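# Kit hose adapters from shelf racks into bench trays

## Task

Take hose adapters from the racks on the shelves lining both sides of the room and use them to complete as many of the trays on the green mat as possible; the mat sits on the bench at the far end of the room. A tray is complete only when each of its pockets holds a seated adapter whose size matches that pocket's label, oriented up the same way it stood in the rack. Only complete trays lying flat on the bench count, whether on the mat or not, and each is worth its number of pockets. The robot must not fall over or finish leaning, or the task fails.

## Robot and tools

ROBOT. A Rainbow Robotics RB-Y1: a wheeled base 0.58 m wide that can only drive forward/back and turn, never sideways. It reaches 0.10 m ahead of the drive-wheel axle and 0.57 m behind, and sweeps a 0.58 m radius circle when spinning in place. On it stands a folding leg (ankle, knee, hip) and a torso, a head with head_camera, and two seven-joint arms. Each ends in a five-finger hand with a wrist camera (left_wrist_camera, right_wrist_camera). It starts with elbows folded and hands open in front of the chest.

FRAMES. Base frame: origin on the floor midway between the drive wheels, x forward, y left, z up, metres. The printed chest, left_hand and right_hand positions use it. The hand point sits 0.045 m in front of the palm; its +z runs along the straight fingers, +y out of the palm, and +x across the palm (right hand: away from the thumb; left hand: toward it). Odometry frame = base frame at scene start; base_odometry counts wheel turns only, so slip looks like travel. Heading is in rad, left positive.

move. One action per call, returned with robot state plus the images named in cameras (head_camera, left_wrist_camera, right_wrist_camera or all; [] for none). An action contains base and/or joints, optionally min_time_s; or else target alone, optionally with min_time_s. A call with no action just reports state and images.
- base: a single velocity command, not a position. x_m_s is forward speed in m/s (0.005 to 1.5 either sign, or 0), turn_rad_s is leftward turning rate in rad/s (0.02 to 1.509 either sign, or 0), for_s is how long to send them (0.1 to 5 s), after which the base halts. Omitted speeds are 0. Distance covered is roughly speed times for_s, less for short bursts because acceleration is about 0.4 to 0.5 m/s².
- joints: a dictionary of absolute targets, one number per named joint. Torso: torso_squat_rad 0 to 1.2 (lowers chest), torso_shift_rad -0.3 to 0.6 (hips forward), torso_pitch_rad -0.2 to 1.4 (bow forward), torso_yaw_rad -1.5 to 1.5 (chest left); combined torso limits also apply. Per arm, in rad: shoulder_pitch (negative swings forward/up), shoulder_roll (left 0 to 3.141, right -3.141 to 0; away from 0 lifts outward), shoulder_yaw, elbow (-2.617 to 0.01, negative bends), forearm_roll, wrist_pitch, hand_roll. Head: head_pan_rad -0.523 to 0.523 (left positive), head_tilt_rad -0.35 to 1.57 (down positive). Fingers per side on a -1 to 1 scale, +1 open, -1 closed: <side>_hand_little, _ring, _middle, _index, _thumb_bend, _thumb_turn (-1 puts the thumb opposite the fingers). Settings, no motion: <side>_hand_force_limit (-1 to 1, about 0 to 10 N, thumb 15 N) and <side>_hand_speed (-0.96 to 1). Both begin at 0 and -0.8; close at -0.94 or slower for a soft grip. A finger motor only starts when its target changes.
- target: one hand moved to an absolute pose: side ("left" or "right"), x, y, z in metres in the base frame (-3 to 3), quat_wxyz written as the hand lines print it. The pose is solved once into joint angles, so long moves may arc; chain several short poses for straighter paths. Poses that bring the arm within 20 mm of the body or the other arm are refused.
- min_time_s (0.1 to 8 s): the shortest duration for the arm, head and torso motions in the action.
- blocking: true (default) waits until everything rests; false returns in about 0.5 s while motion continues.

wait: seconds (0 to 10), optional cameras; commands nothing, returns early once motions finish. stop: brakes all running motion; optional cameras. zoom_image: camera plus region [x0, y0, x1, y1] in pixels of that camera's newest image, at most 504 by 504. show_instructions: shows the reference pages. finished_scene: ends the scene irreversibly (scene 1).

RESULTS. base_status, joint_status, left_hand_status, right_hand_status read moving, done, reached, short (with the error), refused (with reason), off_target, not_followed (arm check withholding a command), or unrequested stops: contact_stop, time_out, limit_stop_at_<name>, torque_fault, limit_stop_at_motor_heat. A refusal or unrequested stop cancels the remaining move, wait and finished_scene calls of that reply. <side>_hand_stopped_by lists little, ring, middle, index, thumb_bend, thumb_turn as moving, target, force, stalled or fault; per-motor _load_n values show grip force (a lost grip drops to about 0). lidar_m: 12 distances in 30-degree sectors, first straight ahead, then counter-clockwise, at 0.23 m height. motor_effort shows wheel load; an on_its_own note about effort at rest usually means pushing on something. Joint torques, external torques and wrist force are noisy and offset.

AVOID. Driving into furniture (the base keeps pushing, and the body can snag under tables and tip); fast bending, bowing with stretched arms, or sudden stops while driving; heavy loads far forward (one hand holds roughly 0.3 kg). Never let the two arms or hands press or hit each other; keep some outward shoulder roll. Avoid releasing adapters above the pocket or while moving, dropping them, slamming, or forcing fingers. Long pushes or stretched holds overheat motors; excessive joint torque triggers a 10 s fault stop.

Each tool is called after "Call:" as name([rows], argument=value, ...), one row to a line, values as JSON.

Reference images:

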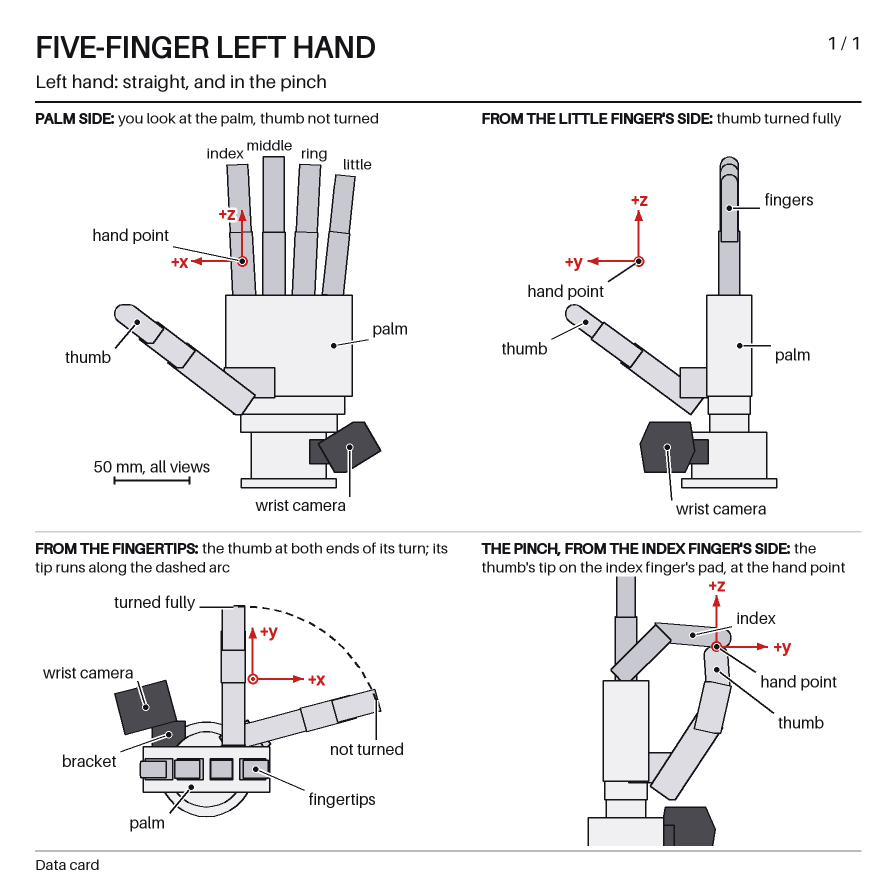

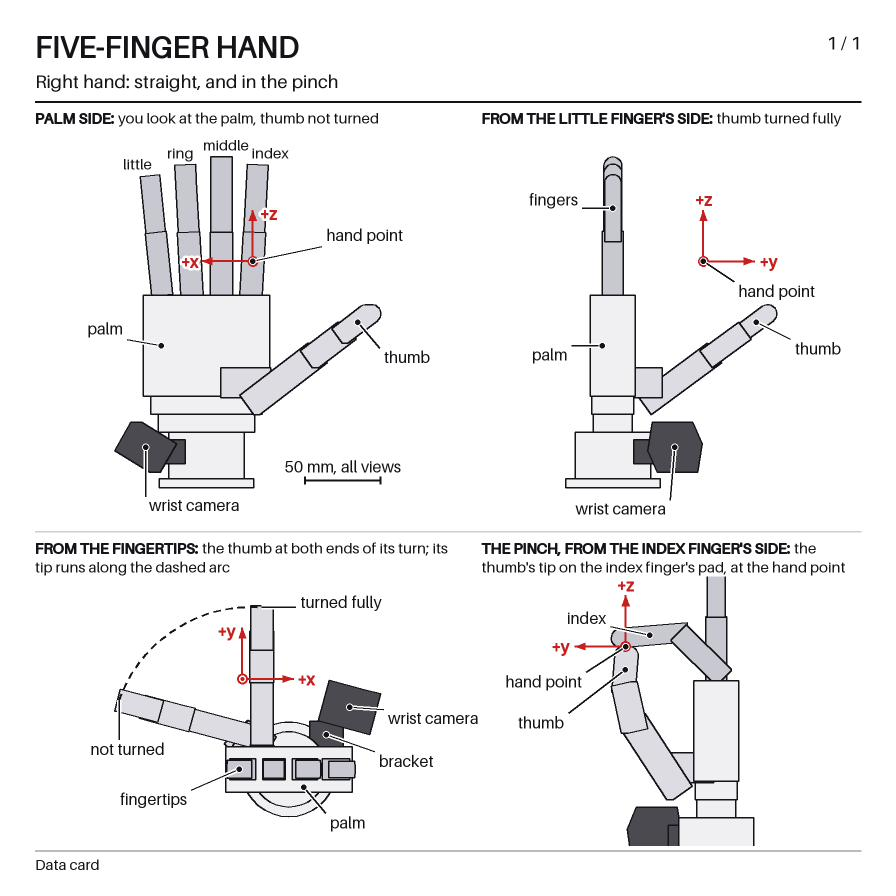

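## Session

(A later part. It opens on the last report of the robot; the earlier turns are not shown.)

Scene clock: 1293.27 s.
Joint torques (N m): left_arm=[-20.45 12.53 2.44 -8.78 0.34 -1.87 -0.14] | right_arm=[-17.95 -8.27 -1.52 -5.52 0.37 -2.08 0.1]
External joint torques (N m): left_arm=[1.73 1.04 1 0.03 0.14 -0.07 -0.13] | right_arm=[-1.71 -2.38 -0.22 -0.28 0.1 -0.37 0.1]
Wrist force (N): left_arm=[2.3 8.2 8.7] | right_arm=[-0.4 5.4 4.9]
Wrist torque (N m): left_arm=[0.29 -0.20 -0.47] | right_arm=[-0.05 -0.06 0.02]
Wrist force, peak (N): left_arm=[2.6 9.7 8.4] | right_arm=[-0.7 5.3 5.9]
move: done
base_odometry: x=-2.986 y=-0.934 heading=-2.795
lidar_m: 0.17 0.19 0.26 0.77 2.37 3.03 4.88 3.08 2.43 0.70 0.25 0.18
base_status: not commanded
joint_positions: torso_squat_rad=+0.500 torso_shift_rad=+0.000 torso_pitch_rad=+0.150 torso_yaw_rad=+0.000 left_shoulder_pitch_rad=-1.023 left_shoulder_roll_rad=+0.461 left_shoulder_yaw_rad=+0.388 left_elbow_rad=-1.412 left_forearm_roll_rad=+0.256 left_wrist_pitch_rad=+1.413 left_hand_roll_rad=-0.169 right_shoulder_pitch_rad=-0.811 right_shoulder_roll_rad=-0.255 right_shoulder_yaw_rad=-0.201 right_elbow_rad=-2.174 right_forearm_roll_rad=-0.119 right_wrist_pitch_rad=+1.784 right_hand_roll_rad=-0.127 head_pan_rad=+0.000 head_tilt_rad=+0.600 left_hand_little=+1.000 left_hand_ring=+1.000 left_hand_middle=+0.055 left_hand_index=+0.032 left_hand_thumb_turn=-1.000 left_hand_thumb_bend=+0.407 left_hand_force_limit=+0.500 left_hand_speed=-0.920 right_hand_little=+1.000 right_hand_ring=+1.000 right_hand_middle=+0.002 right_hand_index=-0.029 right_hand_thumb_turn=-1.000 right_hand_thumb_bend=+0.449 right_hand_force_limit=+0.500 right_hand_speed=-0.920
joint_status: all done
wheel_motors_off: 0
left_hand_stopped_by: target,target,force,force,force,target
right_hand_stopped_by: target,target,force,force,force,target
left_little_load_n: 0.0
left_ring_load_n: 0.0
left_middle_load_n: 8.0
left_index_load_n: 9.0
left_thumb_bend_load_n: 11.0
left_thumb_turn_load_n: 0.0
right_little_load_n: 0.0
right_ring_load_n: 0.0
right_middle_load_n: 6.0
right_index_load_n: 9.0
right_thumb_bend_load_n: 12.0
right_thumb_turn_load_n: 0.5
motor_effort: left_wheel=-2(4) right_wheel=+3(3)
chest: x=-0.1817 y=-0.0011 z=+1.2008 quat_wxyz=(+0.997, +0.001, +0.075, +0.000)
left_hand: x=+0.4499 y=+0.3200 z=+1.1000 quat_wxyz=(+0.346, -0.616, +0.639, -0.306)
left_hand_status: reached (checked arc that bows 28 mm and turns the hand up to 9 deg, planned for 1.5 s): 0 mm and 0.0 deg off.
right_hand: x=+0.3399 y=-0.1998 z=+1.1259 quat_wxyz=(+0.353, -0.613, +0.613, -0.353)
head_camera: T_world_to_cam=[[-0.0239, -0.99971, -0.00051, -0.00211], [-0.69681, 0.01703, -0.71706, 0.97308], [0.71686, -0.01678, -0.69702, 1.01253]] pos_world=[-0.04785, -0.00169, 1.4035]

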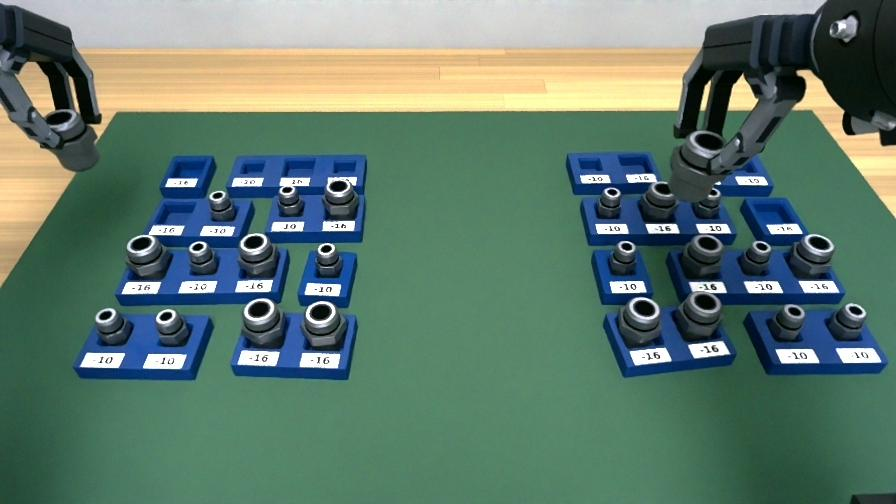

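Call:
move(target={"side":"right","x":0.509,"y":-0.400,"z":1.045,"quat_wxyz":[0.3304,-0.6252,0.5987,-0.3763]}, min_time_s=1.8)

Call:
move(target={"side":"left","x":0.5363,"y":0.300,"z":1.045,"quat_wxyz":[0.3454,-0.6159,0.6389,-0.3056]}, min_time_s=1.5, cameras=["all"])

Call:
zoom_image(camera="head_camera", region=[105, 80, 195, 170])

Call:
zoom_image(camera="head_camera", region=[760, 80, 850, 170])

Scene clock: 1296.03 s.
Joint torques (N m): left_arm=[-19.73 11.63 2.59 -9.09 0.19 -1.8 0.04] | right_arm=[-23.89 -15.08 -0.64 -9.42 -0.59 -1.69 -0.12]
External joint torques (N m): left_arm=[2.45 0.14 1.15 -0.28 -0.01 -0.01 0.05] | right_arm=[-1.9 -2 -0.01 0.16 -0.27 -0.08 -0.13]
Wrist force (N): left_arm=[2.2 8.3 8.7] | right_arm=[-1.9 5.7 4.7]
Wrist torque (N m): left_arm=[0.30 -0.17 -0.46] | right_arm=[-0.02 0.17 -0.06]
Wrist force, peak (N): left_arm=[2.4 8.4 8.9] | right_arm=[-1.7 5.4 6.1]
move: done
base_odometry: x=-2.986 y=-0.934 heading=-2.795
lidar_m: 0.18 0.19 0.26 0.78 2.37 3.03 4.88 3.09 2.45 0.69 0.26 0.19
base_status: not commanded
joint_positions: torso_squat_rad=+0.500 torso_shift_rad=+0.000 torso_pitch_rad=+0.150 torso_yaw_rad=+0.000 left_shoulder_pitch_rad=-1.023 left_shoulder_roll_rad=+0.461 left_shoulder_yaw_rad=+0.388 left_elbow_rad=-1.412 left_forearm_roll_rad=+0.256 left_wrist_pitch_rad=+1.413 left_hand_roll_rad=-0.169 right_shoulder_pitch_rad=-1.088 right_shoulder_roll_rad=-0.570 right_shoulder_yaw_rad=-0.470 right_elbow_rad=-0.861 right_forearm_roll_rad=-0.412 right_wrist_pitch_rad=+0.936 right_hand_roll_rad=+0.462 head_pan_rad=+0.000 head_tilt_rad=+0.600 left_hand_little=+1.000 left_hand_ring=+1.000 left_hand_middle=+0.055 left_hand_index=+0.032 left_hand_thumb_turn=-1.000 left_hand_thumb_bend=+0.407 left_hand_force_limit=+0.500 left_hand_speed=-0.920 right_hand_little=+1.000 right_hand_ring=+1.000 right_hand_middle=+0.002 right_hand_index=-0.029 right_hand_thumb_turn=-1.000 right_hand_thumb_bend=+0.449 right_hand_force_limit=+0.500 right_hand_speed=-0.920
joint_status: all done
wheel_motors_off: 0
left_hand_stopped_by: target,target,force,force,force,target
right_hand_stopped_by: target,target,force,force,force,target
left_little_load_n: 0.0
left_ring_load_n: 0.0
left_middle_load_n: 8.0
left_index_load_n: 8.5
left_thumb_bend_load_n: 11.0
left_thumb_turn_load_n: 0.0
right_little_load_n: 0.0
right_ring_load_n: 0.0
right_middle_load_n: 6.0
right_index_load_n: 9.0
right_thumb_bend_load_n: 11.5
right_thumb_turn_load_n: 1.0
motor_effort: left_wheel=+0(5) right_wheel=+3(3)
chest: x=-0.1817 y=-0.0011 z=+1.2008 quat_wxyz=(+0.997, +0.001, +0.075, +0.000)
left_hand: x=+0.4499 y=+0.3200 z=+1.1000 quat_wxyz=(+0.346, -0.616, +0.639, -0.306)
right_hand: x=+0.5087 y=-0.4000 z=+1.0446 quat_wxyz=(+0.330, -0.625, +0.599, -0.377)
right_hand_status: reached (checked arc that bows 54 mm and turns the hand up to 9 deg, planned for 1.8 s): 1 mm and 0.1 deg off.
pictures: none

Scene clock: 1297.87 s.
Joint torques (N m): left_arm=[-23.18 12.51 -0.38 -10.71 0.14 -1.52 -0.42] | right_arm=[-23.54 -15.04 -0.74 -9.46 -0.65 -1.67 -0.19]
External joint torques (N m): left_arm=[2.87 1 -1.04 -0.08 -0.11 0.27 -0.41] | right_arm=[-1.55 -1.96 -0.1 0.12 -0.33 -0.06 -0.2]
Wrist force (N): left_arm=[2.2 8.1 8.4] | right_arm=[-1.7 5.2 4.1]
Wrist torque (N m): left_arm=[0.29 -0.15 -0.48] | right_arm=[-0.10 0.14 -0.04]
Wrist force, peak (N): left_arm=[2.3 9.1 9.0] | right_arm=[-1.5 5.2 5.6]
move: done
base_odometry: x=-2.986 y=-0.934 heading=-2.795
lidar_m: 0.17 0.18 0.26 0.76 2.38 3.03 4.88 3.08 2.43 0.69 0.26 0.19
base_status: not commanded
joint_positions: torso_squat_rad=+0.500 torso_shift_rad=+0.000 torso_pitch_rad=+0.150 torso_yaw_rad=+0.000 left_shoulder_pitch_rad=-1.292 left_shoulder_roll_rad=+0.462 left_shoulder_yaw_rad=+0.339 left_elbow_rad=-0.663 left_forearm_roll_rad=+0.204 left_wrist_pitch_rad=+0.909 left_hand_roll_rad=-0.223 right_shoulder_pitch_rad=-1.088 right_shoulder_roll_rad=-0.570 right_shoulder_yaw_rad=-0.470 right_elbow_rad=-0.861 right_forearm_roll_rad=-0.412 right_wrist_pitch_rad=+0.936 right_hand_roll_rad=+0.462 head_pan_rad=+0.000 head_tilt_rad=+0.600 left_hand_little=+1.000 left_hand_ring=+1.000 left_hand_middle=+0.055 left_hand_index=+0.032 left_hand_thumb_turn=-1.000 left_hand_thumb_bend=+0.407 left_hand_force_limit=+0.500 left_hand_speed=-0.920 right_hand_little=+1.000 right_hand_ring=+1.000 right_hand_middle=+0.002 right_hand_index=-0.029 right_hand_thumb_turn=-1.000 right_hand_thumb_bend=+0.449 right_hand_force_limit=+0.500 right_hand_speed=-0.920
joint_status: all done
wheel_motors_off: 0
left_hand_stopped_by: target,target,force,force,force,target
right_hand_stopped_by: target,target,force,force,force,target
left_little_load_n: 0.0
left_ring_load_n: 0.0
left_middle_load_n: 8.0
left_index_load_n: 9.0
left_thumb_bend_load_n: 11.0
left_thumb_turn_load_n: 0.0
right_little_load_n: 0.0
right_ring_load_n: 0.0
right_middle_load_n: 5.5
right_index_load_n: 9.0
right_thumb_bend_load_n: 11.5
right_thumb_turn_load_n: 0.5
motor_effort: left_wheel=-3(4) right_wheel=+3(3)
chest: x=-0.1817 y=-0.0011 z=+1.2008 quat_wxyz=(+0.997, +0.001, +0.075, +0.000)
left_hand: x=+0.5359 y=+0.2999 z=+1.0451 quat_wxyz=(+0.347, -0.616, +0.638, -0.306)
left_hand_status: reached (checked arc that bows 33 mm and turns the hand up to 4 deg, planned for 1.5 s): 0 mm and 0.2 deg off.
right_hand: x=+0.5087 y=-0.4000 z=+1.0446 quat_wxyz=(+0.330, -0.625, +0.599, -0.377)
pictures: head_camera, left_wrist_camera, right_wrist_camera
head_camera: T_world_to_cam=[[-0.0239, -0.99971, -0.00051, -0.00211], [-0.69681, 0.01703, -0.71706, 0.97308], [0.71686, -0.01678, -0.69702, 1.01253]] pos_world=[-0.04785, -0.00169, 1.4035]
left_wrist_camera: T_world_to_cam=[[0.56161, -0.27288, 0.78111, -1.0325], [-0.52439, -0.84762, 0.08091, 0.45046], [0.64001, -0.45504, -0.61913, 0.55037]] pos_world=[0.46383, 0.35051, 1.1108]
right_wrist_camera: T_world_to_cam=[[-0.51315, -0.33515, -0.79016, 0.95025], [-0.5541, 0.83242, 0.00677, 0.60728], [0.65548, 0.4413, -0.61286, 0.59472]] pos_world=[0.43429, -0.44949, 1.11121]

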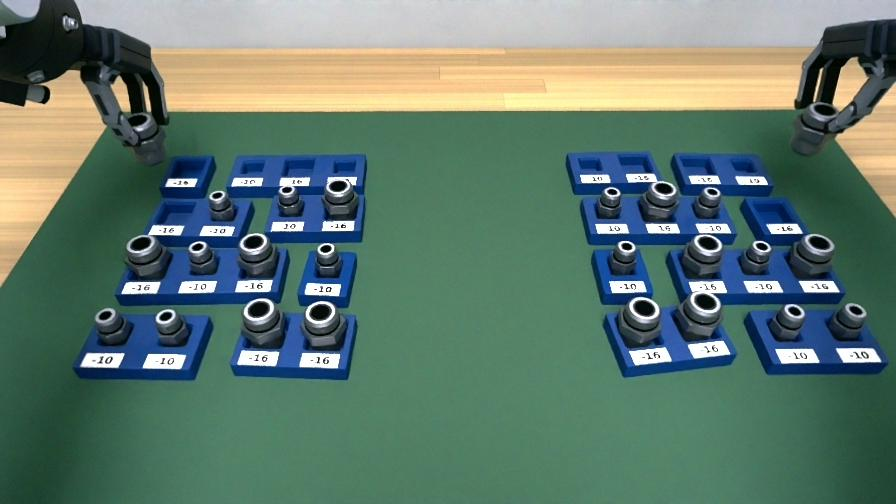

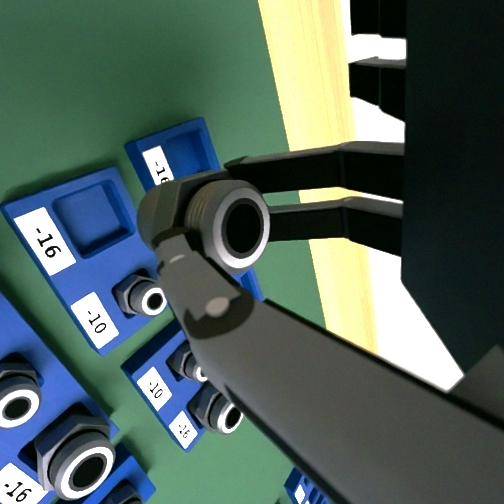

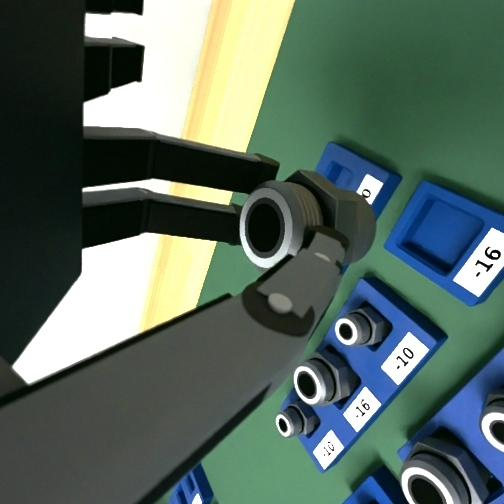

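Scaled by 5.600 from the camera's image (finer frame: 1280x720).

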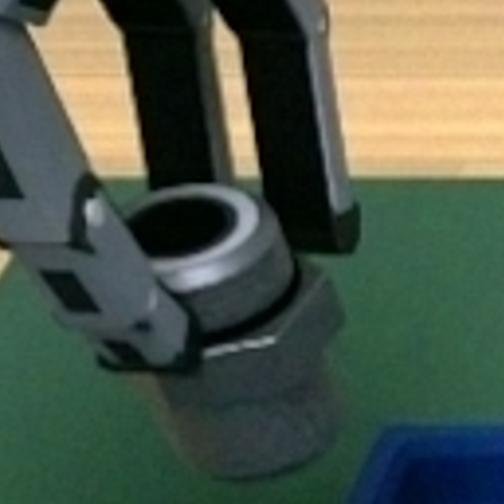

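Scaled by 5.600 from the camera's image (finer frame: 1280x720).

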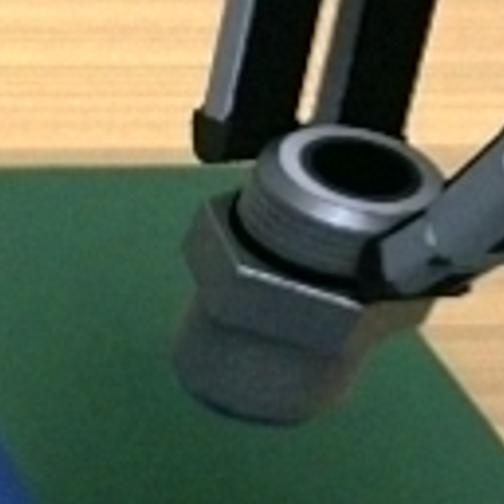

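Call:
move(target={"side":"right","x":0.509,"y":-0.400,"z":0.966,"quat_wxyz":[0.3304,-0.6252,0.5987,-0.3763]}, min_time_s=1.3)

Call:
move(target={"side":"left","x":0.5363,"y":0.300,"z":0.974,"quat_wxyz":[0.3454,-0.6159,0.6389,-0.3056]}, min_time_s=1.3, cameras=["all"])

Call:
zoom_image(camera="head_camera", region=[125, 160, 225, 230])

Call:
zoom_image(camera="head_camera", region=[730, 160, 830, 230])

Scene clock: 1300.47 s.
Joint torques (N m): left_arm=[-23.54 12.8 -0.41 -10.72 -0.05 -1.67 -0.33] | right_arm=[-23.18 -14.73 -1.59 -9.78 -0.71 -1.89 -0.03]
External joint torques (N m): left_arm=[2.51 1.29 -1.07 -0.09 -0.3 0.12 -0.32] | right_arm=[-1.5 -1.69 -1.18 -0.02 -0.36 -0.38 -0.04]
Wrist force (N): left_arm=[2.4 8.0 8.8] | right_arm=[-1.6 4.9 4.5]
Wrist torque (N m): left_arm=[0.26 -0.17 -0.46] | right_arm=[-0.13 0.04 -0.02]
Wrist force, peak (N): left_arm=[2.3 8.3 8.9] | right_arm=[-1.6 5.8 5.3]
move: done
base_odometry: x=-2.986 y=-0.934 heading=-2.795
lidar_m: 0.18 0.18 0.27 0.77 2.37 3.04 4.88 3.09 2.45 0.69 0.26 0.19
base_status: not commanded
joint_positions: torso_squat_rad=+0.500 torso_shift_rad=+0.000 torso_pitch_rad=+0.150 torso_yaw_rad=+0.000 left_shoulder_pitch_rad=-1.292 left_shoulder_roll_rad=+0.462 left_shoulder_yaw_rad=+0.339 left_elbow_rad=-0.663 left_forearm_roll_rad=+0.204 left_wrist_pitch_rad=+0.909 left_hand_roll_rad=-0.223 right_shoulder_pitch_rad=-1.026 right_shoulder_roll_rad=-0.519 right_shoulder_yaw_rad=-0.499 right_elbow_rad=-0.705 right_forearm_roll_rad=-0.477 right_wrist_pitch_rad=+0.722 right_hand_roll_rad=+0.595 head_pan_rad=+0.000 head_tilt_rad=+0.600 left_hand_little=+1.000 left_hand_ring=+1.000 left_hand_middle=+0.055 left_hand_index=+0.032 left_hand_thumb_turn=-1.000 left_hand_thumb_bend=+0.407 left_hand_force_limit=+0.500 left_hand_speed=-0.920 right_hand_little=+1.000 right_hand_ring=+1.000 right_hand_middle=+0.002 right_hand_index=-0.029 right_hand_thumb_turn=-1.000 right_hand_thumb_bend=+0.449 right_hand_force_limit=+0.500 right_hand_speed=-0.920
joint_status: all done
wheel_motors_off: 0
left_hand_stopped_by: target,target,force,force,force,target
right_hand_stopped_by: target,target,force,force,force,target
left_little_load_n: 0.0
left_ring_load_n: 0.0
left_middle_load_n: 8.0
left_index_load_n: 9.0
left_thumb_bend_load_n: 11.0
left_thumb_turn_load_n: 0.0
right_little_load_n: 0.0
right_ring_load_n: 0.0
right_middle_load_n: 6.0
right_index_load_n: 9.0
right_thumb_bend_load_n: 11.5
right_thumb_turn_load_n: 0.5
motor_effort: left_wheel=-2(4) right_wheel=+1(3)
chest: x=-0.1817 y=-0.0011 z=+1.2008 quat_wxyz=(+0.997, +0.001, +0.075, +0.000)
left_hand: x=+0.5359 y=+0.2999 z=+1.0451 quat_wxyz=(+0.347, -0.616, +0.638, -0.306)
right_hand: x=+0.5081 y=-0.3998 z=+0.9658 quat_wxyz=(+0.329, -0.624, +0.599, -0.378)
right_hand_status: reached (checked arc that bows 2 mm and turns the hand up to 1 deg, planned for 1.3 s): 1 mm and 0.3 deg off.
pictures: none

Scene clock: 1302.10 s.
Joint torques (N m): left_arm=[-22.53 11.34 2.72 -11.03 0.52 -1.89 -0.18] | right_arm=[-23.22 -15.1 -1.61 -9.89 -0.7 -1.92 0.02]
External joint torques (N m): left_arm=[3.27 -0.13 2.24 -0.3 0.26 -0.11 -0.17] | right_arm=[-1.55 -2.06 -1.21 -0.13 -0.35 -0.41 0.01]
Wrist force (N): left_arm=[2.4 8.3 8.6] | right_arm=[-1.8 5.3 5.2]
Wrist torque (N m): left_arm=[0.29 -0.21 -0.48] | right_arm=[-0.09 0.11 -0.10]
Wrist force, peak (N): left_arm=[2.7 8.3 8.8] | right_arm=[-2.2 5.5 5.4]
move: done
base_odometry: x=-2.986 y=-0.934 heading=-2.795
lidar_m: 0.17 0.17 0.26 0.78 2.38 3.03 4.87 3.07 2.44 0.69 0.26 0.19
base_status: not commanded
joint_positions: torso_squat_rad=+0.500 torso_shift_rad=+0.000 torso_pitch_rad=+0.150 torso_yaw_rad=+0.000 left_shoulder_pitch_rad=-1.234 left_shoulder_roll_rad=+0.427 left_shoulder_yaw_rad=+0.353 left_elbow_rad=-0.518 left_forearm_roll_rad=+0.223 left_wrist_pitch_rad=+0.697 left_hand_roll_rad=-0.274 right_shoulder_pitch_rad=-1.026 right_shoulder_roll_rad=-0.519 right_shoulder_yaw_rad=-0.499 right_elbow_rad=-0.705 right_forearm_roll_rad=-0.477 right_wrist_pitch_rad=+0.722 right_hand_roll_rad=+0.595 head_pan_rad=+0.000 head_tilt_rad=+0.600 left_hand_little=+1.000 left_hand_ring=+1.000 left_hand_middle=+0.055 left_hand_index=+0.032 left_hand_thumb_turn=-1.000 left_hand_thumb_bend=+0.407 left_hand_force_limit=+0.500 left_hand_speed=-0.920 right_hand_little=+1.000 right_hand_ring=+1.000 right_hand_middle=+0.002 right_hand_index=-0.029 right_hand_thumb_turn=-1.000 right_hand_thumb_bend=+0.449 right_hand_force_limit=+0.500 right_hand_speed=-0.920
joint_status: all done
wheel_motors_off: 0
left_hand_stopped_by: target,target,force,force,force,target
right_hand_stopped_by: target,target,force,force,force,target
left_little_load_n: 0.0
left_ring_load_n: 0.0
left_middle_load_n: 8.0
left_index_load_n: 8.5
left_thumb_bend_load_n: 11.0
left_thumb_turn_load_n: 0.0
right_little_load_n: 0.0
right_ring_load_n: 0.0
right_middle_load_n: 6.0
right_index_load_n: 9.0
right_thumb_bend_load_n: 12.0
right_thumb_turn_load_n: 0.5
motor_effort: left_wheel=-2(5) right_wheel=+2(3)
chest: x=-0.1817 y=-0.0011 z=+1.2008 quat_wxyz=(+0.997, +0.001, +0.075, +0.000)
left_hand: x=+0.5355 y=+0.2999 z=+0.9745 quat_wxyz=(+0.349, -0.615, +0.637, -0.307)
left_hand_status: reached (checked arc that bows 2 mm and turns the hand up to 0 deg, planned for 1.3 s): 1 mm and 0.5 deg off.
right_hand: x=+0.5081 y=-0.3998 z=+0.9658 quat_wxyz=(+0.329, -0.624, +0.599, -0.378)
pictures: head_camera, left_wrist_camera, right_wrist_camera
head_camera: T_world_to_cam=[[-0.0239, -0.99971, -0.00051, -0.00211], [-0.69681, 0.01703, -0.71706, 0.97308], [0.71686, -0.01678, -0.69702, 1.01253]] pos_world=[-0.04785, -0.00169, 1.4035]
left_wrist_camera: T_world_to_cam=[[0.55869, -0.27359, 0.78295, -0.97715], [-0.52291, -0.84895, 0.07648, 0.45992], [0.64376, -0.45215, -0.61736, 0.5023]] pos_world=[0.46306, 0.35022, 1.03999]
right_wrist_camera: T_world_to_cam=[[-0.51301, -0.33497, -0.79032, 0.88796], [-0.55124, 0.83434, 0.0042, 0.60916], [0.65799, 0.43781, -0.61268, 0.54384]] pos_world=[0.43349, -0.4489, 1.03242]

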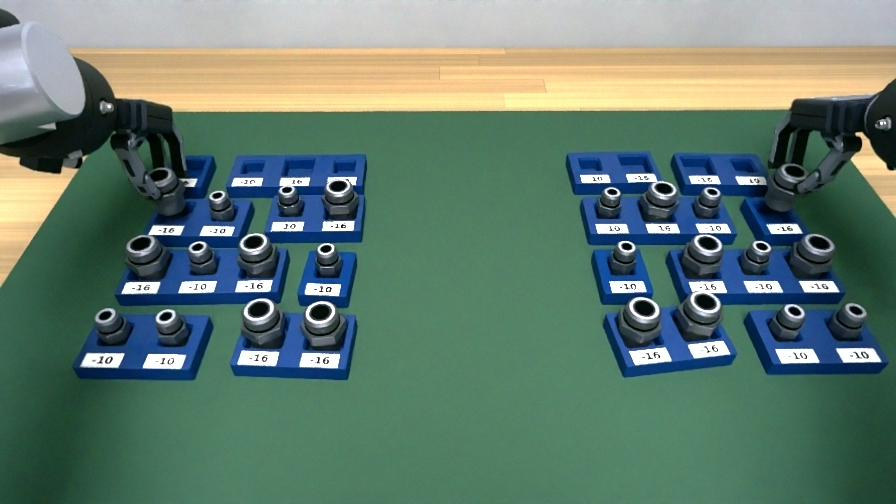

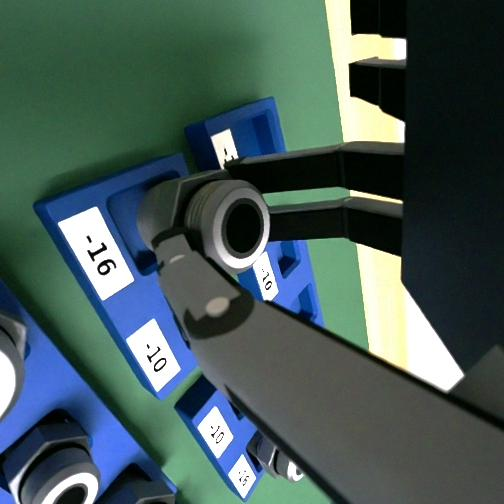

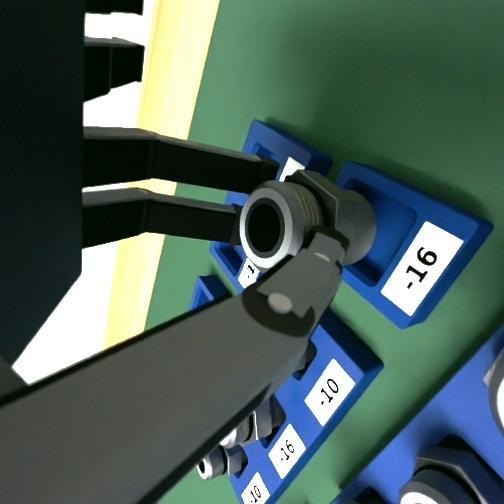

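Scaled by 5.040 from the camera's image (finer frame: 1280x720).

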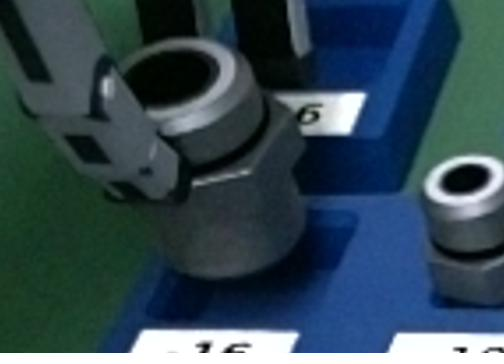

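Scaled by 5.040 from the camera's image (finer frame: 1280x720).

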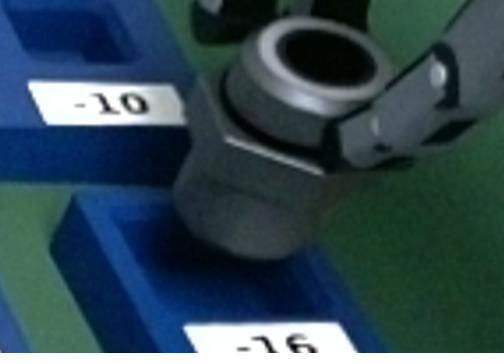

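Call:
move(target={"side":"right","x":0.5075,"y":-0.399,"z":0.955,"quat_wxyz":[0.3304,-0.6252,0.5987,-0.3763]}, min_time_s=1.0)

Call:
move(target={"side":"left","x":0.541,"y":0.2988,"z":0.964,"quat_wxyz":[0.3454,-0.6159,0.6389,-0.3056]}, min_time_s=1.0, cameras=["all"])

Call:
zoom_image(camera="head_camera", region=[145, 180, 205, 240])

Call:
zoom_image(camera="head_camera", region=[745, 175, 805, 235])

Scene clock: 1304.03 s.
Joint torques (N m): left_arm=[-22.27 11.03 2.15 -11.08 0.42 -1.91 -0.25] | right_arm=[-22.76 -14.7 -1.5 -9.52 -0.68 -2.04 0.09]
External joint torques (N m): left_arm=[3.53 -0.44 1.67 -0.35 0.16 -0.13 -0.24] | right_arm=[-1.14 -1.68 -1.12 0.22 -0.32 -0.55 0.08]
Wrist force (N): left_arm=[2.3 7.9 8.6] | right_arm=[-1.2 5.3 4.6]
Wrist torque (N m): left_arm=[0.25 -0.19 -0.46] | right_arm=[-0.07 0.02 -0.03]
Wrist force, peak (N): left_arm=[2.5 8.4 8.6] | right_arm=[-1.7 5.4 5.5]
move: done
base_odometry: x=-2.986 y=-0.934 heading=-2.795
lidar_m: 0.17 0.18 0.27 0.78 2.36 3.03 4.87 3.08 2.45 0.70 0.26 0.19
base_status: not commanded
joint_positions: torso_squat_rad=+0.500 torso_shift_rad=+0.000 torso_pitch_rad=+0.150 torso_yaw_rad=+0.000 left_shoulder_pitch_rad=-1.234 left_shoulder_roll_rad=+0.427 left_shoulder_yaw_rad=+0.353 left_elbow_rad=-0.518 left_forearm_roll_rad=+0.223 left_wrist_pitch_rad=+0.697 left_hand_roll_rad=-0.274 right_shoulder_pitch_rad=-1.021 right_shoulder_roll_rad=-0.515 right_shoulder_yaw_rad=-0.502 right_elbow_rad=-0.677 right_forearm_roll_rad=-0.496 right_wrist_pitch_rad=+0.696 right_hand_roll_rad=+0.623 head_pan_rad=+0.000 head_tilt_rad=+0.600 left_hand_little=+1.000 left_hand_ring=+1.000 left_hand_middle=+0.055 left_hand_index=+0.032 left_hand_thumb_turn=-1.000 left_hand_thumb_bend=+0.407 left_hand_force_limit=+0.500 left_hand_speed=-0.920 right_hand_little=+1.000 right_hand_ring=+1.000 right_hand_middle=+0.002 right_hand_index=-0.029 right_hand_thumb_turn=-1.000 right_hand_thumb_bend=+0.449 right_hand_force_limit=+0.500 right_hand_speed=-0.920
joint_status: all done
wheel_motors_off: 0
left_hand_stopped_by: target,target,force,force,force,target
right_hand_stopped_by: target,target,force,force,force,target
left_little_load_n: 0.0
left_ring_load_n: -0.5
left_middle_load_n: 8.0
left_index_load_n: 8.5
left_thumb_bend_load_n: 11.0
left_thumb_turn_load_n: 0.0
right_little_load_n: 0.0
right_ring_load_n: 0.0
right_middle_load_n: 5.5
right_index_load_n: 9.0
right_thumb_bend_load_n: 11.5
right_thumb_turn_load_n: 0.5
motor_effort: left_wheel=-3(3) right_wheel=+2(3)
chest: x=-0.1817 y=-0.0011 z=+1.2008 quat_wxyz=(+0.997, +0.001, +0.075, +0.000)
left_hand: x=+0.5355 y=+0.2999 z=+0.9745 quat_wxyz=(+0.349, -0.615, +0.637, -0.307)
right_hand: x=+0.5066 y=-0.3989 z=+0.9549 quat_wxyz=(+0.330, -0.625, +0.599, -0.377)
right_hand_status: reached (checked arc that bows 0 mm and turns the hand up to 0 deg, planned for 1.0 s): 1 mm and 0.1 deg off.
pictures: none

Scene clock: 1305.37 s.
Joint torques (N m): left_arm=[-24.67 12.45 1.48 -10.56 0.42 -1.96 -0.15] | right_arm=[-22.96 -14.55 -1.48 -9.45 -0.68 -1.97 0.18]
External joint torques (N m): left_arm=[1.52 1.1 1.22 0.01 0.15 -0.19 -0.14] | right_arm=[-1.35 -1.53 -1.1 0.29 -0.32 -0.48 0.17]
Wrist force (N): left_arm=[2.6 8.6 8.7] | right_arm=[-1.8 5.0 4.4]
Wrist torque (N m): left_arm=[0.29 -0.20 -0.45] | right_arm=[-0.12 0.15 -0.05]
Wrist force, peak (N): left_arm=[2.4 8.4 9.9] | right_arm=[-2.0 6.3 4.8]
move: done
base_odometry: x=-2.986 y=-0.934 heading=-2.795
lidar_m: 0.17 0.18 0.26 0.78 2.37 3.03 4.88 3.09 2.44 0.69 0.25 0.18
base_status: not commanded
joint_positions: torso_squat_rad=+0.500 torso_shift_rad=+0.000 torso_pitch_rad=+0.150 torso_yaw_rad=+0.000 left_shoulder_pitch_rad=-1.330 left_shoulder_roll_rad=+0.453 left_shoulder_yaw_rad=+0.360 left_elbow_rad=-0.273 left_forearm_roll_rad=+0.249 left_wrist_pitch_rad=+0.549 left_hand_roll_rad=-0.328 right_shoulder_pitch_rad=-1.021 right_shoulder_roll_rad=-0.515 right_shoulder_yaw_rad=-0.502 right_elbow_rad=-0.677 right_forearm_roll_rad=-0.496 right_wrist_pitch_rad=+0.696 right_hand_roll_rad=+0.623 head_pan_rad=+0.000 head_tilt_rad=+0.600 left_hand_little=+1.000 left_hand_ring=+1.000 left_hand_middle=+0.055 left_hand_index=+0.032 left_hand_thumb_turn=-1.000 left_hand_thumb_bend=+0.407 left_hand_force_limit=+0.500 left_hand_speed=-0.920 right_hand_little=+1.000 right_hand_ring=+1.000 right_hand_middle=+0.002 right_hand_index=-0.029 right_hand_thumb_turn=-1.000 right_hand_thumb_bend=+0.449 right_hand_force_limit=+0.500 right_hand_speed=-0.920
joint_status: all done
wheel_motors_off: 0
left_hand_stopped_by: target,target,force,force,force,target
right_hand_stopped_by: target,target,force,force,force,target
left_little_load_n: 0.0
left_ring_load_n: 0.0
left_middle_load_n: 8.0
left_index_load_n: 7.5
left_thumb_bend_load_n: 10.5
left_thumb_turn_load_n: 0.0
right_little_load_n: 0.0
right_ring_load_n: 0.0
right_middle_load_n: 5.5
right_index_load_n: 9.0
right_thumb_bend_load_n: 11.5
right_thumb_turn_load_n: 0.5
motor_effort: left_wheel=-2(6) right_wheel=+2(3)
chest: x=-0.1817 y=-0.0011 z=+1.2008 quat_wxyz=(+0.997, +0.001, +0.075, +0.000)
left_hand: x=+0.5401 y=+0.2986 z=+0.9640 quat_wxyz=(+0.351, -0.615, +0.636, -0.307)
left_hand_status: reached (checked arc that bows 11 mm and turns the hand up to 1 deg, planned for 1.0 s): 1 mm and 0.8 deg off.
right_hand: x=+0.5066 y=-0.3989 z=+0.9549 quat_wxyz=(+0.330, -0.625, +0.599, -0.377)
pictures: head_camera, left_wrist_camera, right_wrist_camera
head_camera: T_world_to_cam=[[-0.0239, -0.99971, -0.00051, -0.00211], [-0.69681, 0.01703, -0.71706, 0.97308], [0.71686, -0.01678, -0.69702, 1.01253]] pos_world=[-0.04785, -0.00169, 1.4035]
left_wrist_camera: T_world_to_cam=[[0.55533, -0.27392, 0.78522, -0.97219], [-0.52222, -0.84969, 0.07292, 0.46527], [0.64722, -0.45055, -0.6149, 0.4876]] pos_world=[0.46728, 0.34873, 1.02929]
right_wrist_camera: T_world_to_cam=[[-0.51407, -0.3352, -0.78954, 0.87861], [-0.55373, 0.83267, 0.00702, 0.60556], [0.65507, 0.4408, -0.61366, 0.54145]] pos_world=[0.43229, -0.44839, 1.02171]

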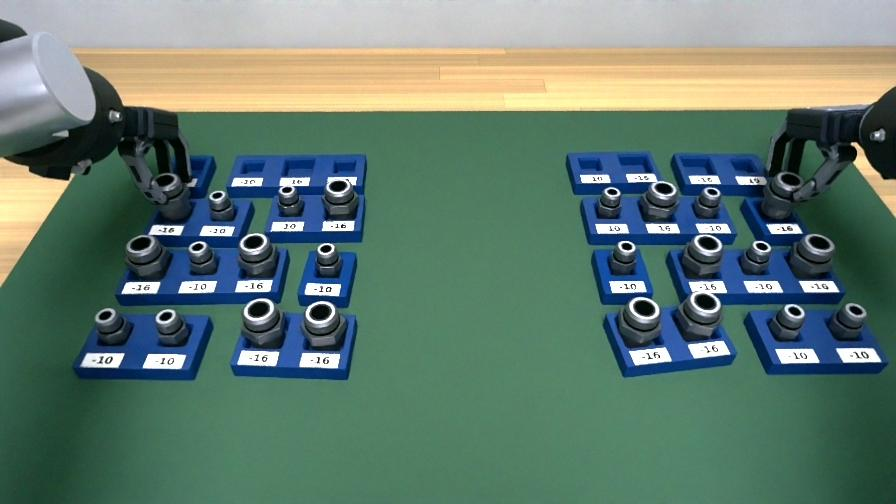

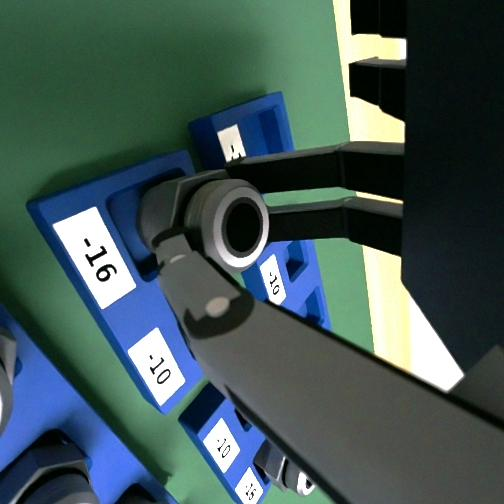

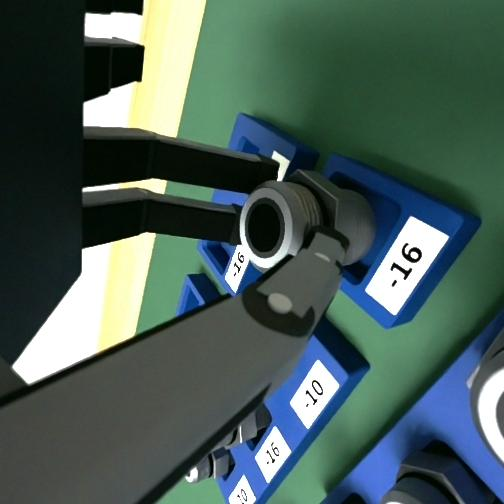

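Scaled by 8.400 from the camera's image (finer frame: 1280x720).

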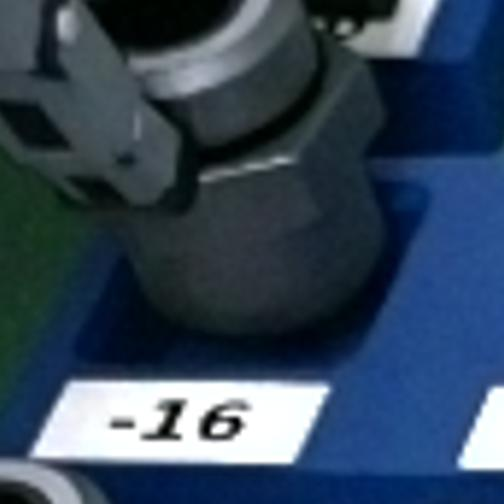

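Scaled by 8.400 from the camera's image (finer frame: 1280x720).

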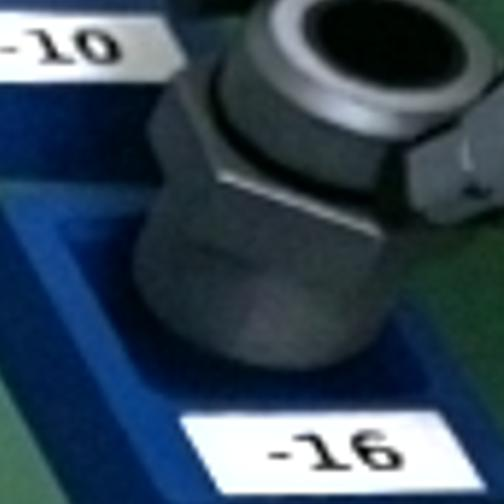

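Call:
move(target={"side":"left","x":0.53,"y":0.2988,"z":0.992,"quat_wxyz":[0.3454,-0.6159,0.6389,-0.3056]}, min_time_s=1.0)

Call:
move(target={"side":"right","x":0.497,"y":-0.399,"z":0.985,"quat_wxyz":[0.3304,-0.6252,0.5987,-0.3763]}, min_time_s=1.0)

Call:
move(base={"x_m_s": 0.06, "for_s": 0.5}, cameras=["head_camera"])

Call:
zoom_image(camera="head_camera", region=[115, 180, 215, 250])

Call:
zoom_image(camera="head_camera", region=[735, 180, 835, 250])

Scene clock: 1307.10 s.
Joint torques (N m): left_arm=[-22.63 11.28 -0.44 -12.4 0.1 -1.8 0.39] | right_arm=[-22.78 -14.66 -1.62 -9.64 -0.74 -1.88 0.24]
External joint torques (N m): left_arm=[3.08 -0.23 -1.03 -1.7 -0.18 -0.05 0.4] | right_arm=[-1.16 -1.64 -1.24 0.1 -0.38 -0.39 0.23]
Wrist force (N): left_arm=[2.2 7.9 8.8] | right_arm=[-1.5 5.4 4.4]
Wrist torque (N m): left_arm=[0.24 -0.16 -0.30] | right_arm=[-0.07 0.09 -0.05]
Wrist force, peak (N): left_arm=[2.7 8.3 9.9] | right_arm=[-2.2 5.4 5.0]
move: done
base_odometry: x=-2.986 y=-0.934 heading=-2.795
lidar_m: 0.17 0.18 0.26 0.77 2.37 3.01 4.88 3.08 2.44 0.69 0.26 0.18
base_status: not commanded
joint_positions: torso_squat_rad=+0.500 torso_shift_rad=+0.000 torso_pitch_rad=+0.150 torso_yaw_rad=+0.000 left_shoulder_pitch_rad=-1.224 left_shoulder_roll_rad=+0.431 left_shoulder_yaw_rad=+0.351 left_elbow_rad=-0.619 left_forearm_roll_rad=+0.223 left_wrist_pitch_rad=+0.813 left_hand_roll_rad=-0.258 right_shoulder_pitch_rad=-1.021 right_shoulder_roll_rad=-0.515 right_shoulder_yaw_rad=-0.502 right_elbow_rad=-0.677 right_forearm_roll_rad=-0.496 right_wrist_pitch_rad=+0.696 right_hand_roll_rad=+0.623 head_pan_rad=+0.000 head_tilt_rad=+0.600 left_hand_little=+1.000 left_hand_ring=+1.000 left_hand_middle=+0.055 left_hand_index=+0.032 left_hand_thumb_turn=-1.000 left_hand_thumb_bend=+0.407 left_hand_force_limit=+0.500 left_hand_speed=-0.920 right_hand_little=+1.000 right_hand_ring=+1.000 right_hand_middle=+0.002 right_hand_index=-0.029 right_hand_thumb_turn=-1.000 right_hand_thumb_bend=+0.449 right_hand_force_limit=+0.500 right_hand_speed=-0.920
joint_status: all done
wheel_motors_off: 0
left_hand_stopped_by: target,target,force,force,force,target
right_hand_stopped_by: target,target,force,force,force,target
left_little_load_n: 0.0
left_ring_load_n: 0.0
left_middle_load_n: 8.0
left_index_load_n: 7.5
left_thumb_bend_load_n: 10.5
left_thumb_turn_load_n: 0.0
right_little_load_n: 0.0
right_ring_load_n: 0.0
right_middle_load_n: 6.0
right_index_load_n: 9.0
right_thumb_bend_load_n: 11.5
right_thumb_turn_load_n: 0.5
motor_effort: left_wheel=-2(5) right_wheel=+2(3)
chest: x=-0.1817 y=-0.0011 z=+1.2008 quat_wxyz=(+0.997, +0.001, +0.075, +0.000)
left_hand: x=+0.5294 y=+0.2986 z=+0.9923 quat_wxyz=(+0.339, -0.617, +0.642, -0.304)
left_hand_status: reached (checked arc that bows 14 mm and turns the hand up to 2 deg, planned for 1.0 s): 1 mm and 0.9 deg off.
right_hand: x=+0.5066 y=-0.3989 z=+0.9549 quat_wxyz=(+0.330, -0.625, +0.599, -0.377)
pictures: none

Scene clock: 1308.43 s.
Joint torques (N m): left_arm=[-22.18 11.39 -0.32 -12.41 -0.06 -1.78 0.43] | right_arm=[-22.28 -16.54 0.49 -10.2 -0.42 -1.62 -0.41]
External joint torques (N m): left_arm=[3.53 -0.12 -0.91 -1.7 -0.35 -0.02 0.44] | right_arm=[-1.11 -3.38 1.14 -0.5 -0.06 -0.06 -0.42]
Wrist force (N): left_arm=[2.3 8.0 8.8] | right_arm=[-1.9 5.1 4.5]
Wrist torque (N m): left_arm=[0.27 -0.17 -0.29] | right_arm=[-0.11 0.16 -0.22]
Wrist force, peak (N): left_arm=[2.3 8.2 9.2] | right_arm=[-1.5 5.2 5.9]
move: done
base_odometry: x=-2.986 y=-0.934 heading=-2.795
lidar_m: 0.17 0.19 0.27 0.78 2.35 3.03 4.88 3.07 2.44 0.69 0.26 0.18
base_status: not commanded
joint_positions: torso_squat_rad=+0.500 torso_shift_rad=+0.000 torso_pitch_rad=+0.150 torso_yaw_rad=+0.000 left_shoulder_pitch_rad=-1.224 left_shoulder_roll_rad=+0.431 left_shoulder_yaw_rad=+0.351 left_elbow_rad=-0.619 left_forearm_roll_rad=+0.223 left_wrist_pitch_rad=+0.813 left_hand_roll_rad=-0.258 right_shoulder_pitch_rad=-0.978 right_shoulder_roll_rad=-0.516 right_shoulder_yaw_rad=-0.494 right_elbow_rad=-0.866 right_forearm_roll_rad=-0.461 right_wrist_pitch_rad=+0.843 right_hand_roll_rad=+0.532 head_pan_rad=+0.000 head_tilt_rad=+0.600 left_hand_little=+1.000 left_hand_ring=+1.000 left_hand_middle=+0.055 left_hand_index=+0.032 left_hand_thumb_turn=-1.000 left_hand_thumb_bend=+0.407 left_hand_force_limit=+0.500 left_hand_speed=-0.920 right_hand_little=+1.000 right_hand_ring=+1.000 right_hand_middle=+0.002 right_hand_index=-0.029 right_hand_thumb_turn=-1.000 right_hand_thumb_bend=+0.449 right_hand_force_limit=+0.500 right_hand_speed=-0.920
joint_status: all done
wheel_motors_off: 0
left_hand_stopped_by: target,target,force,force,force,target
right_hand_stopped_by: target,target,force,force,force,target
left_little_load_n: 0.0
left_ring_load_n: 0.0
left_middle_load_n: 8.0
left_index_load_n: 7.5
left_thumb_bend_load_n: 11.0
left_thumb_turn_load_n: 0.0
right_little_load_n: 0.0
right_ring_load_n: 0.0
right_middle_load_n: 5.5
right_index_load_n: 9.0
right_thumb_bend_load_n: 12.0
right_thumb_turn_load_n: 1.0
motor_effort: left_wheel=-3(4) right_wheel=+1(3)
chest: x=-0.1817 y=-0.0011 z=+1.2008 quat_wxyz=(+0.997, +0.001, +0.075, +0.000)
left_hand: x=+0.5294 y=+0.2986 z=+0.9923 quat_wxyz=(+0.339, -0.617, +0.642, -0.304)
right_hand: x=+0.4970 y=-0.3988 z=+0.9842 quat_wxyz=(+0.331, -0.627, +0.599, -0.372)
right_hand_status: reached (checked arc that bows 6 mm and turns the hand up to 1 deg, planned for 1.0 s): 1 mm and 0.6 deg off.
pictures: none

Scene clock: 1309.50 s.
Joint torques (N m): left_arm=[-23.23 11.27 -0.85 -12.04 0.24 -1.94 0.2] | right_arm=[-23.04 -16.09 0.36 -9.97 -0.44 -1.71 -0.47]
External joint torques (N m): left_arm=[2.48 -0.24 -1.45 -1.33 -0.04 -0.18 0.21] | right_arm=[-1.88 -2.93 1 -0.27 -0.08 -0.16 -0.48]
Wrist force (N): left_arm=[2.3 8.0 8.7] | right_arm=[-1.4 5.3 4.5]
Wrist torque (N m): left_arm=[0.27 -0.19 -0.30] | right_arm=[-0.06 0.13 -0.26]
Wrist force, peak (N): left_arm=[2.3 8.5 9.0] | right_arm=[-2.3 6.3 5.1]
move: done
base_odometry: x=-3.015 y=-0.945 heading=-2.795
lidar_m: 0.15 0.15 0.22 0.64 2.38 3.06 4.91 3.11 2.44 0.58 0.22 0.15
base_status: done (sent for 0.5 of 0.5 s)
joint_positions: torso_squat_rad=+0.500 torso_shift_rad=+0.000 torso_pitch_rad=+0.150 torso_yaw_rad=+0.000 left_shoulder_pitch_rad=-1.224 left_shoulder_roll_rad=+0.431 left_shoulder_yaw_rad=+0.351 left_elbow_rad=-0.619 left_forearm_roll_rad=+0.223 left_wrist_pitch_rad=+0.813 left_hand_roll_rad=-0.258 right_shoulder_pitch_rad=-0.978 right_shoulder_roll_rad=-0.516 right_shoulder_yaw_rad=-0.493 right_elbow_rad=-0.866 right_forearm_roll_rad=-0.461 right_wrist_pitch_rad=+0.843 right_hand_roll_rad=+0.532 head_pan_rad=+0.000 head_tilt_rad=+0.600 left_hand_little=+1.000 left_hand_ring=+1.000 left_hand_middle=+0.055 left_hand_index=+0.032 left_hand_thumb_turn=-1.000 left_hand_thumb_bend=+0.407 left_hand_force_limit=+0.500 left_hand_speed=-0.920 right_hand_little=+1.000 right_hand_ring=+1.000 right_hand_middle=+0.002 right_hand_index=-0.029 right_hand_thumb_turn=-1.000 right_hand_thumb_bend=+0.449 right_hand_force_limit=+0.500 right_hand_speed=-0.920
joint_status: not commanded
wheel_motors_off: 0
left_hand_stopped_by: target,target,force,force,force,target
right_hand_stopped_by: target,target,force,force,force,target
left_little_load_n: 0.0
left_ring_load_n: 0.0
left_middle_load_n: 8.5
left_index_load_n: 7.5
left_thumb_bend_load_n: 11.0
left_thumb_turn_load_n: 0.0
right_little_load_n: -0.5
right_ring_load_n: 0.0
right_middle_load_n: 5.5
right_index_load_n: 9.0
right_thumb_bend_load_n: 11.5
right_thumb_turn_load_n: 0.5
motor_effort: left_wheel=-3(22) right_wheel=+2(21)
chest: x=-0.1817 y=-0.0011 z=+1.2008 quat_wxyz=(+0.997, +0.001, +0.075, +0.000)
left_hand: x=+0.5294 y=+0.2986 z=+0.9923 quat_wxyz=(+0.339, -0.617, +0.642, -0.304)
right_hand: x=+0.4970 y=-0.3989 z=+0.9842 quat_wxyz=(+0.331, -0.627, +0.599, -0.372)
head_camera: T_world_to_cam=[[-0.0239, -0.99971, -0.00051, -0.00211], [-0.69681, 0.01703, -0.71706, 0.97308], [0.71686, -0.01678, -0.69702, 1.01253]] pos_world=[-0.04785, -0.00169, 1.4035]

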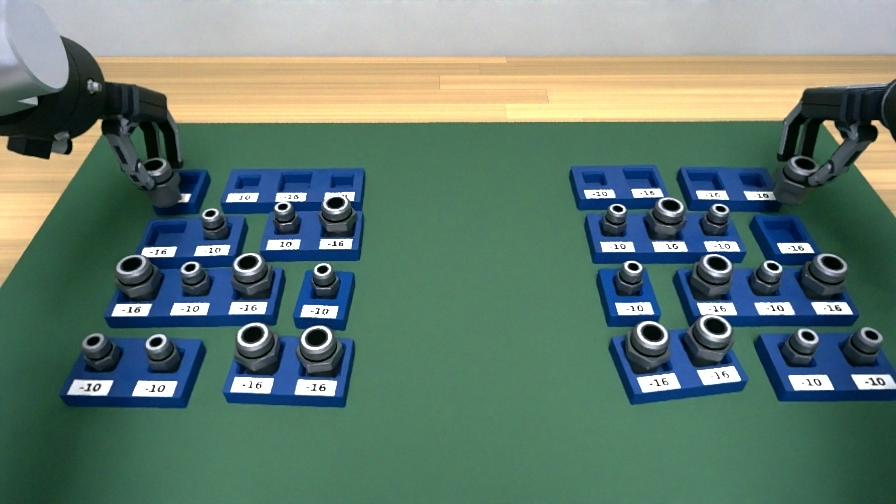

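Scaled by 5.040 from the camera's image (finer frame: 1280x720).

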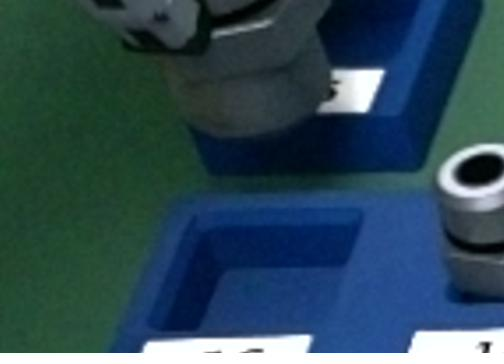

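Scaled by 5.040 from the camera's image (finer frame: 1280x720).

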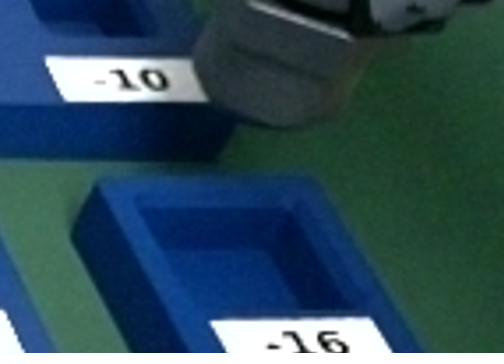

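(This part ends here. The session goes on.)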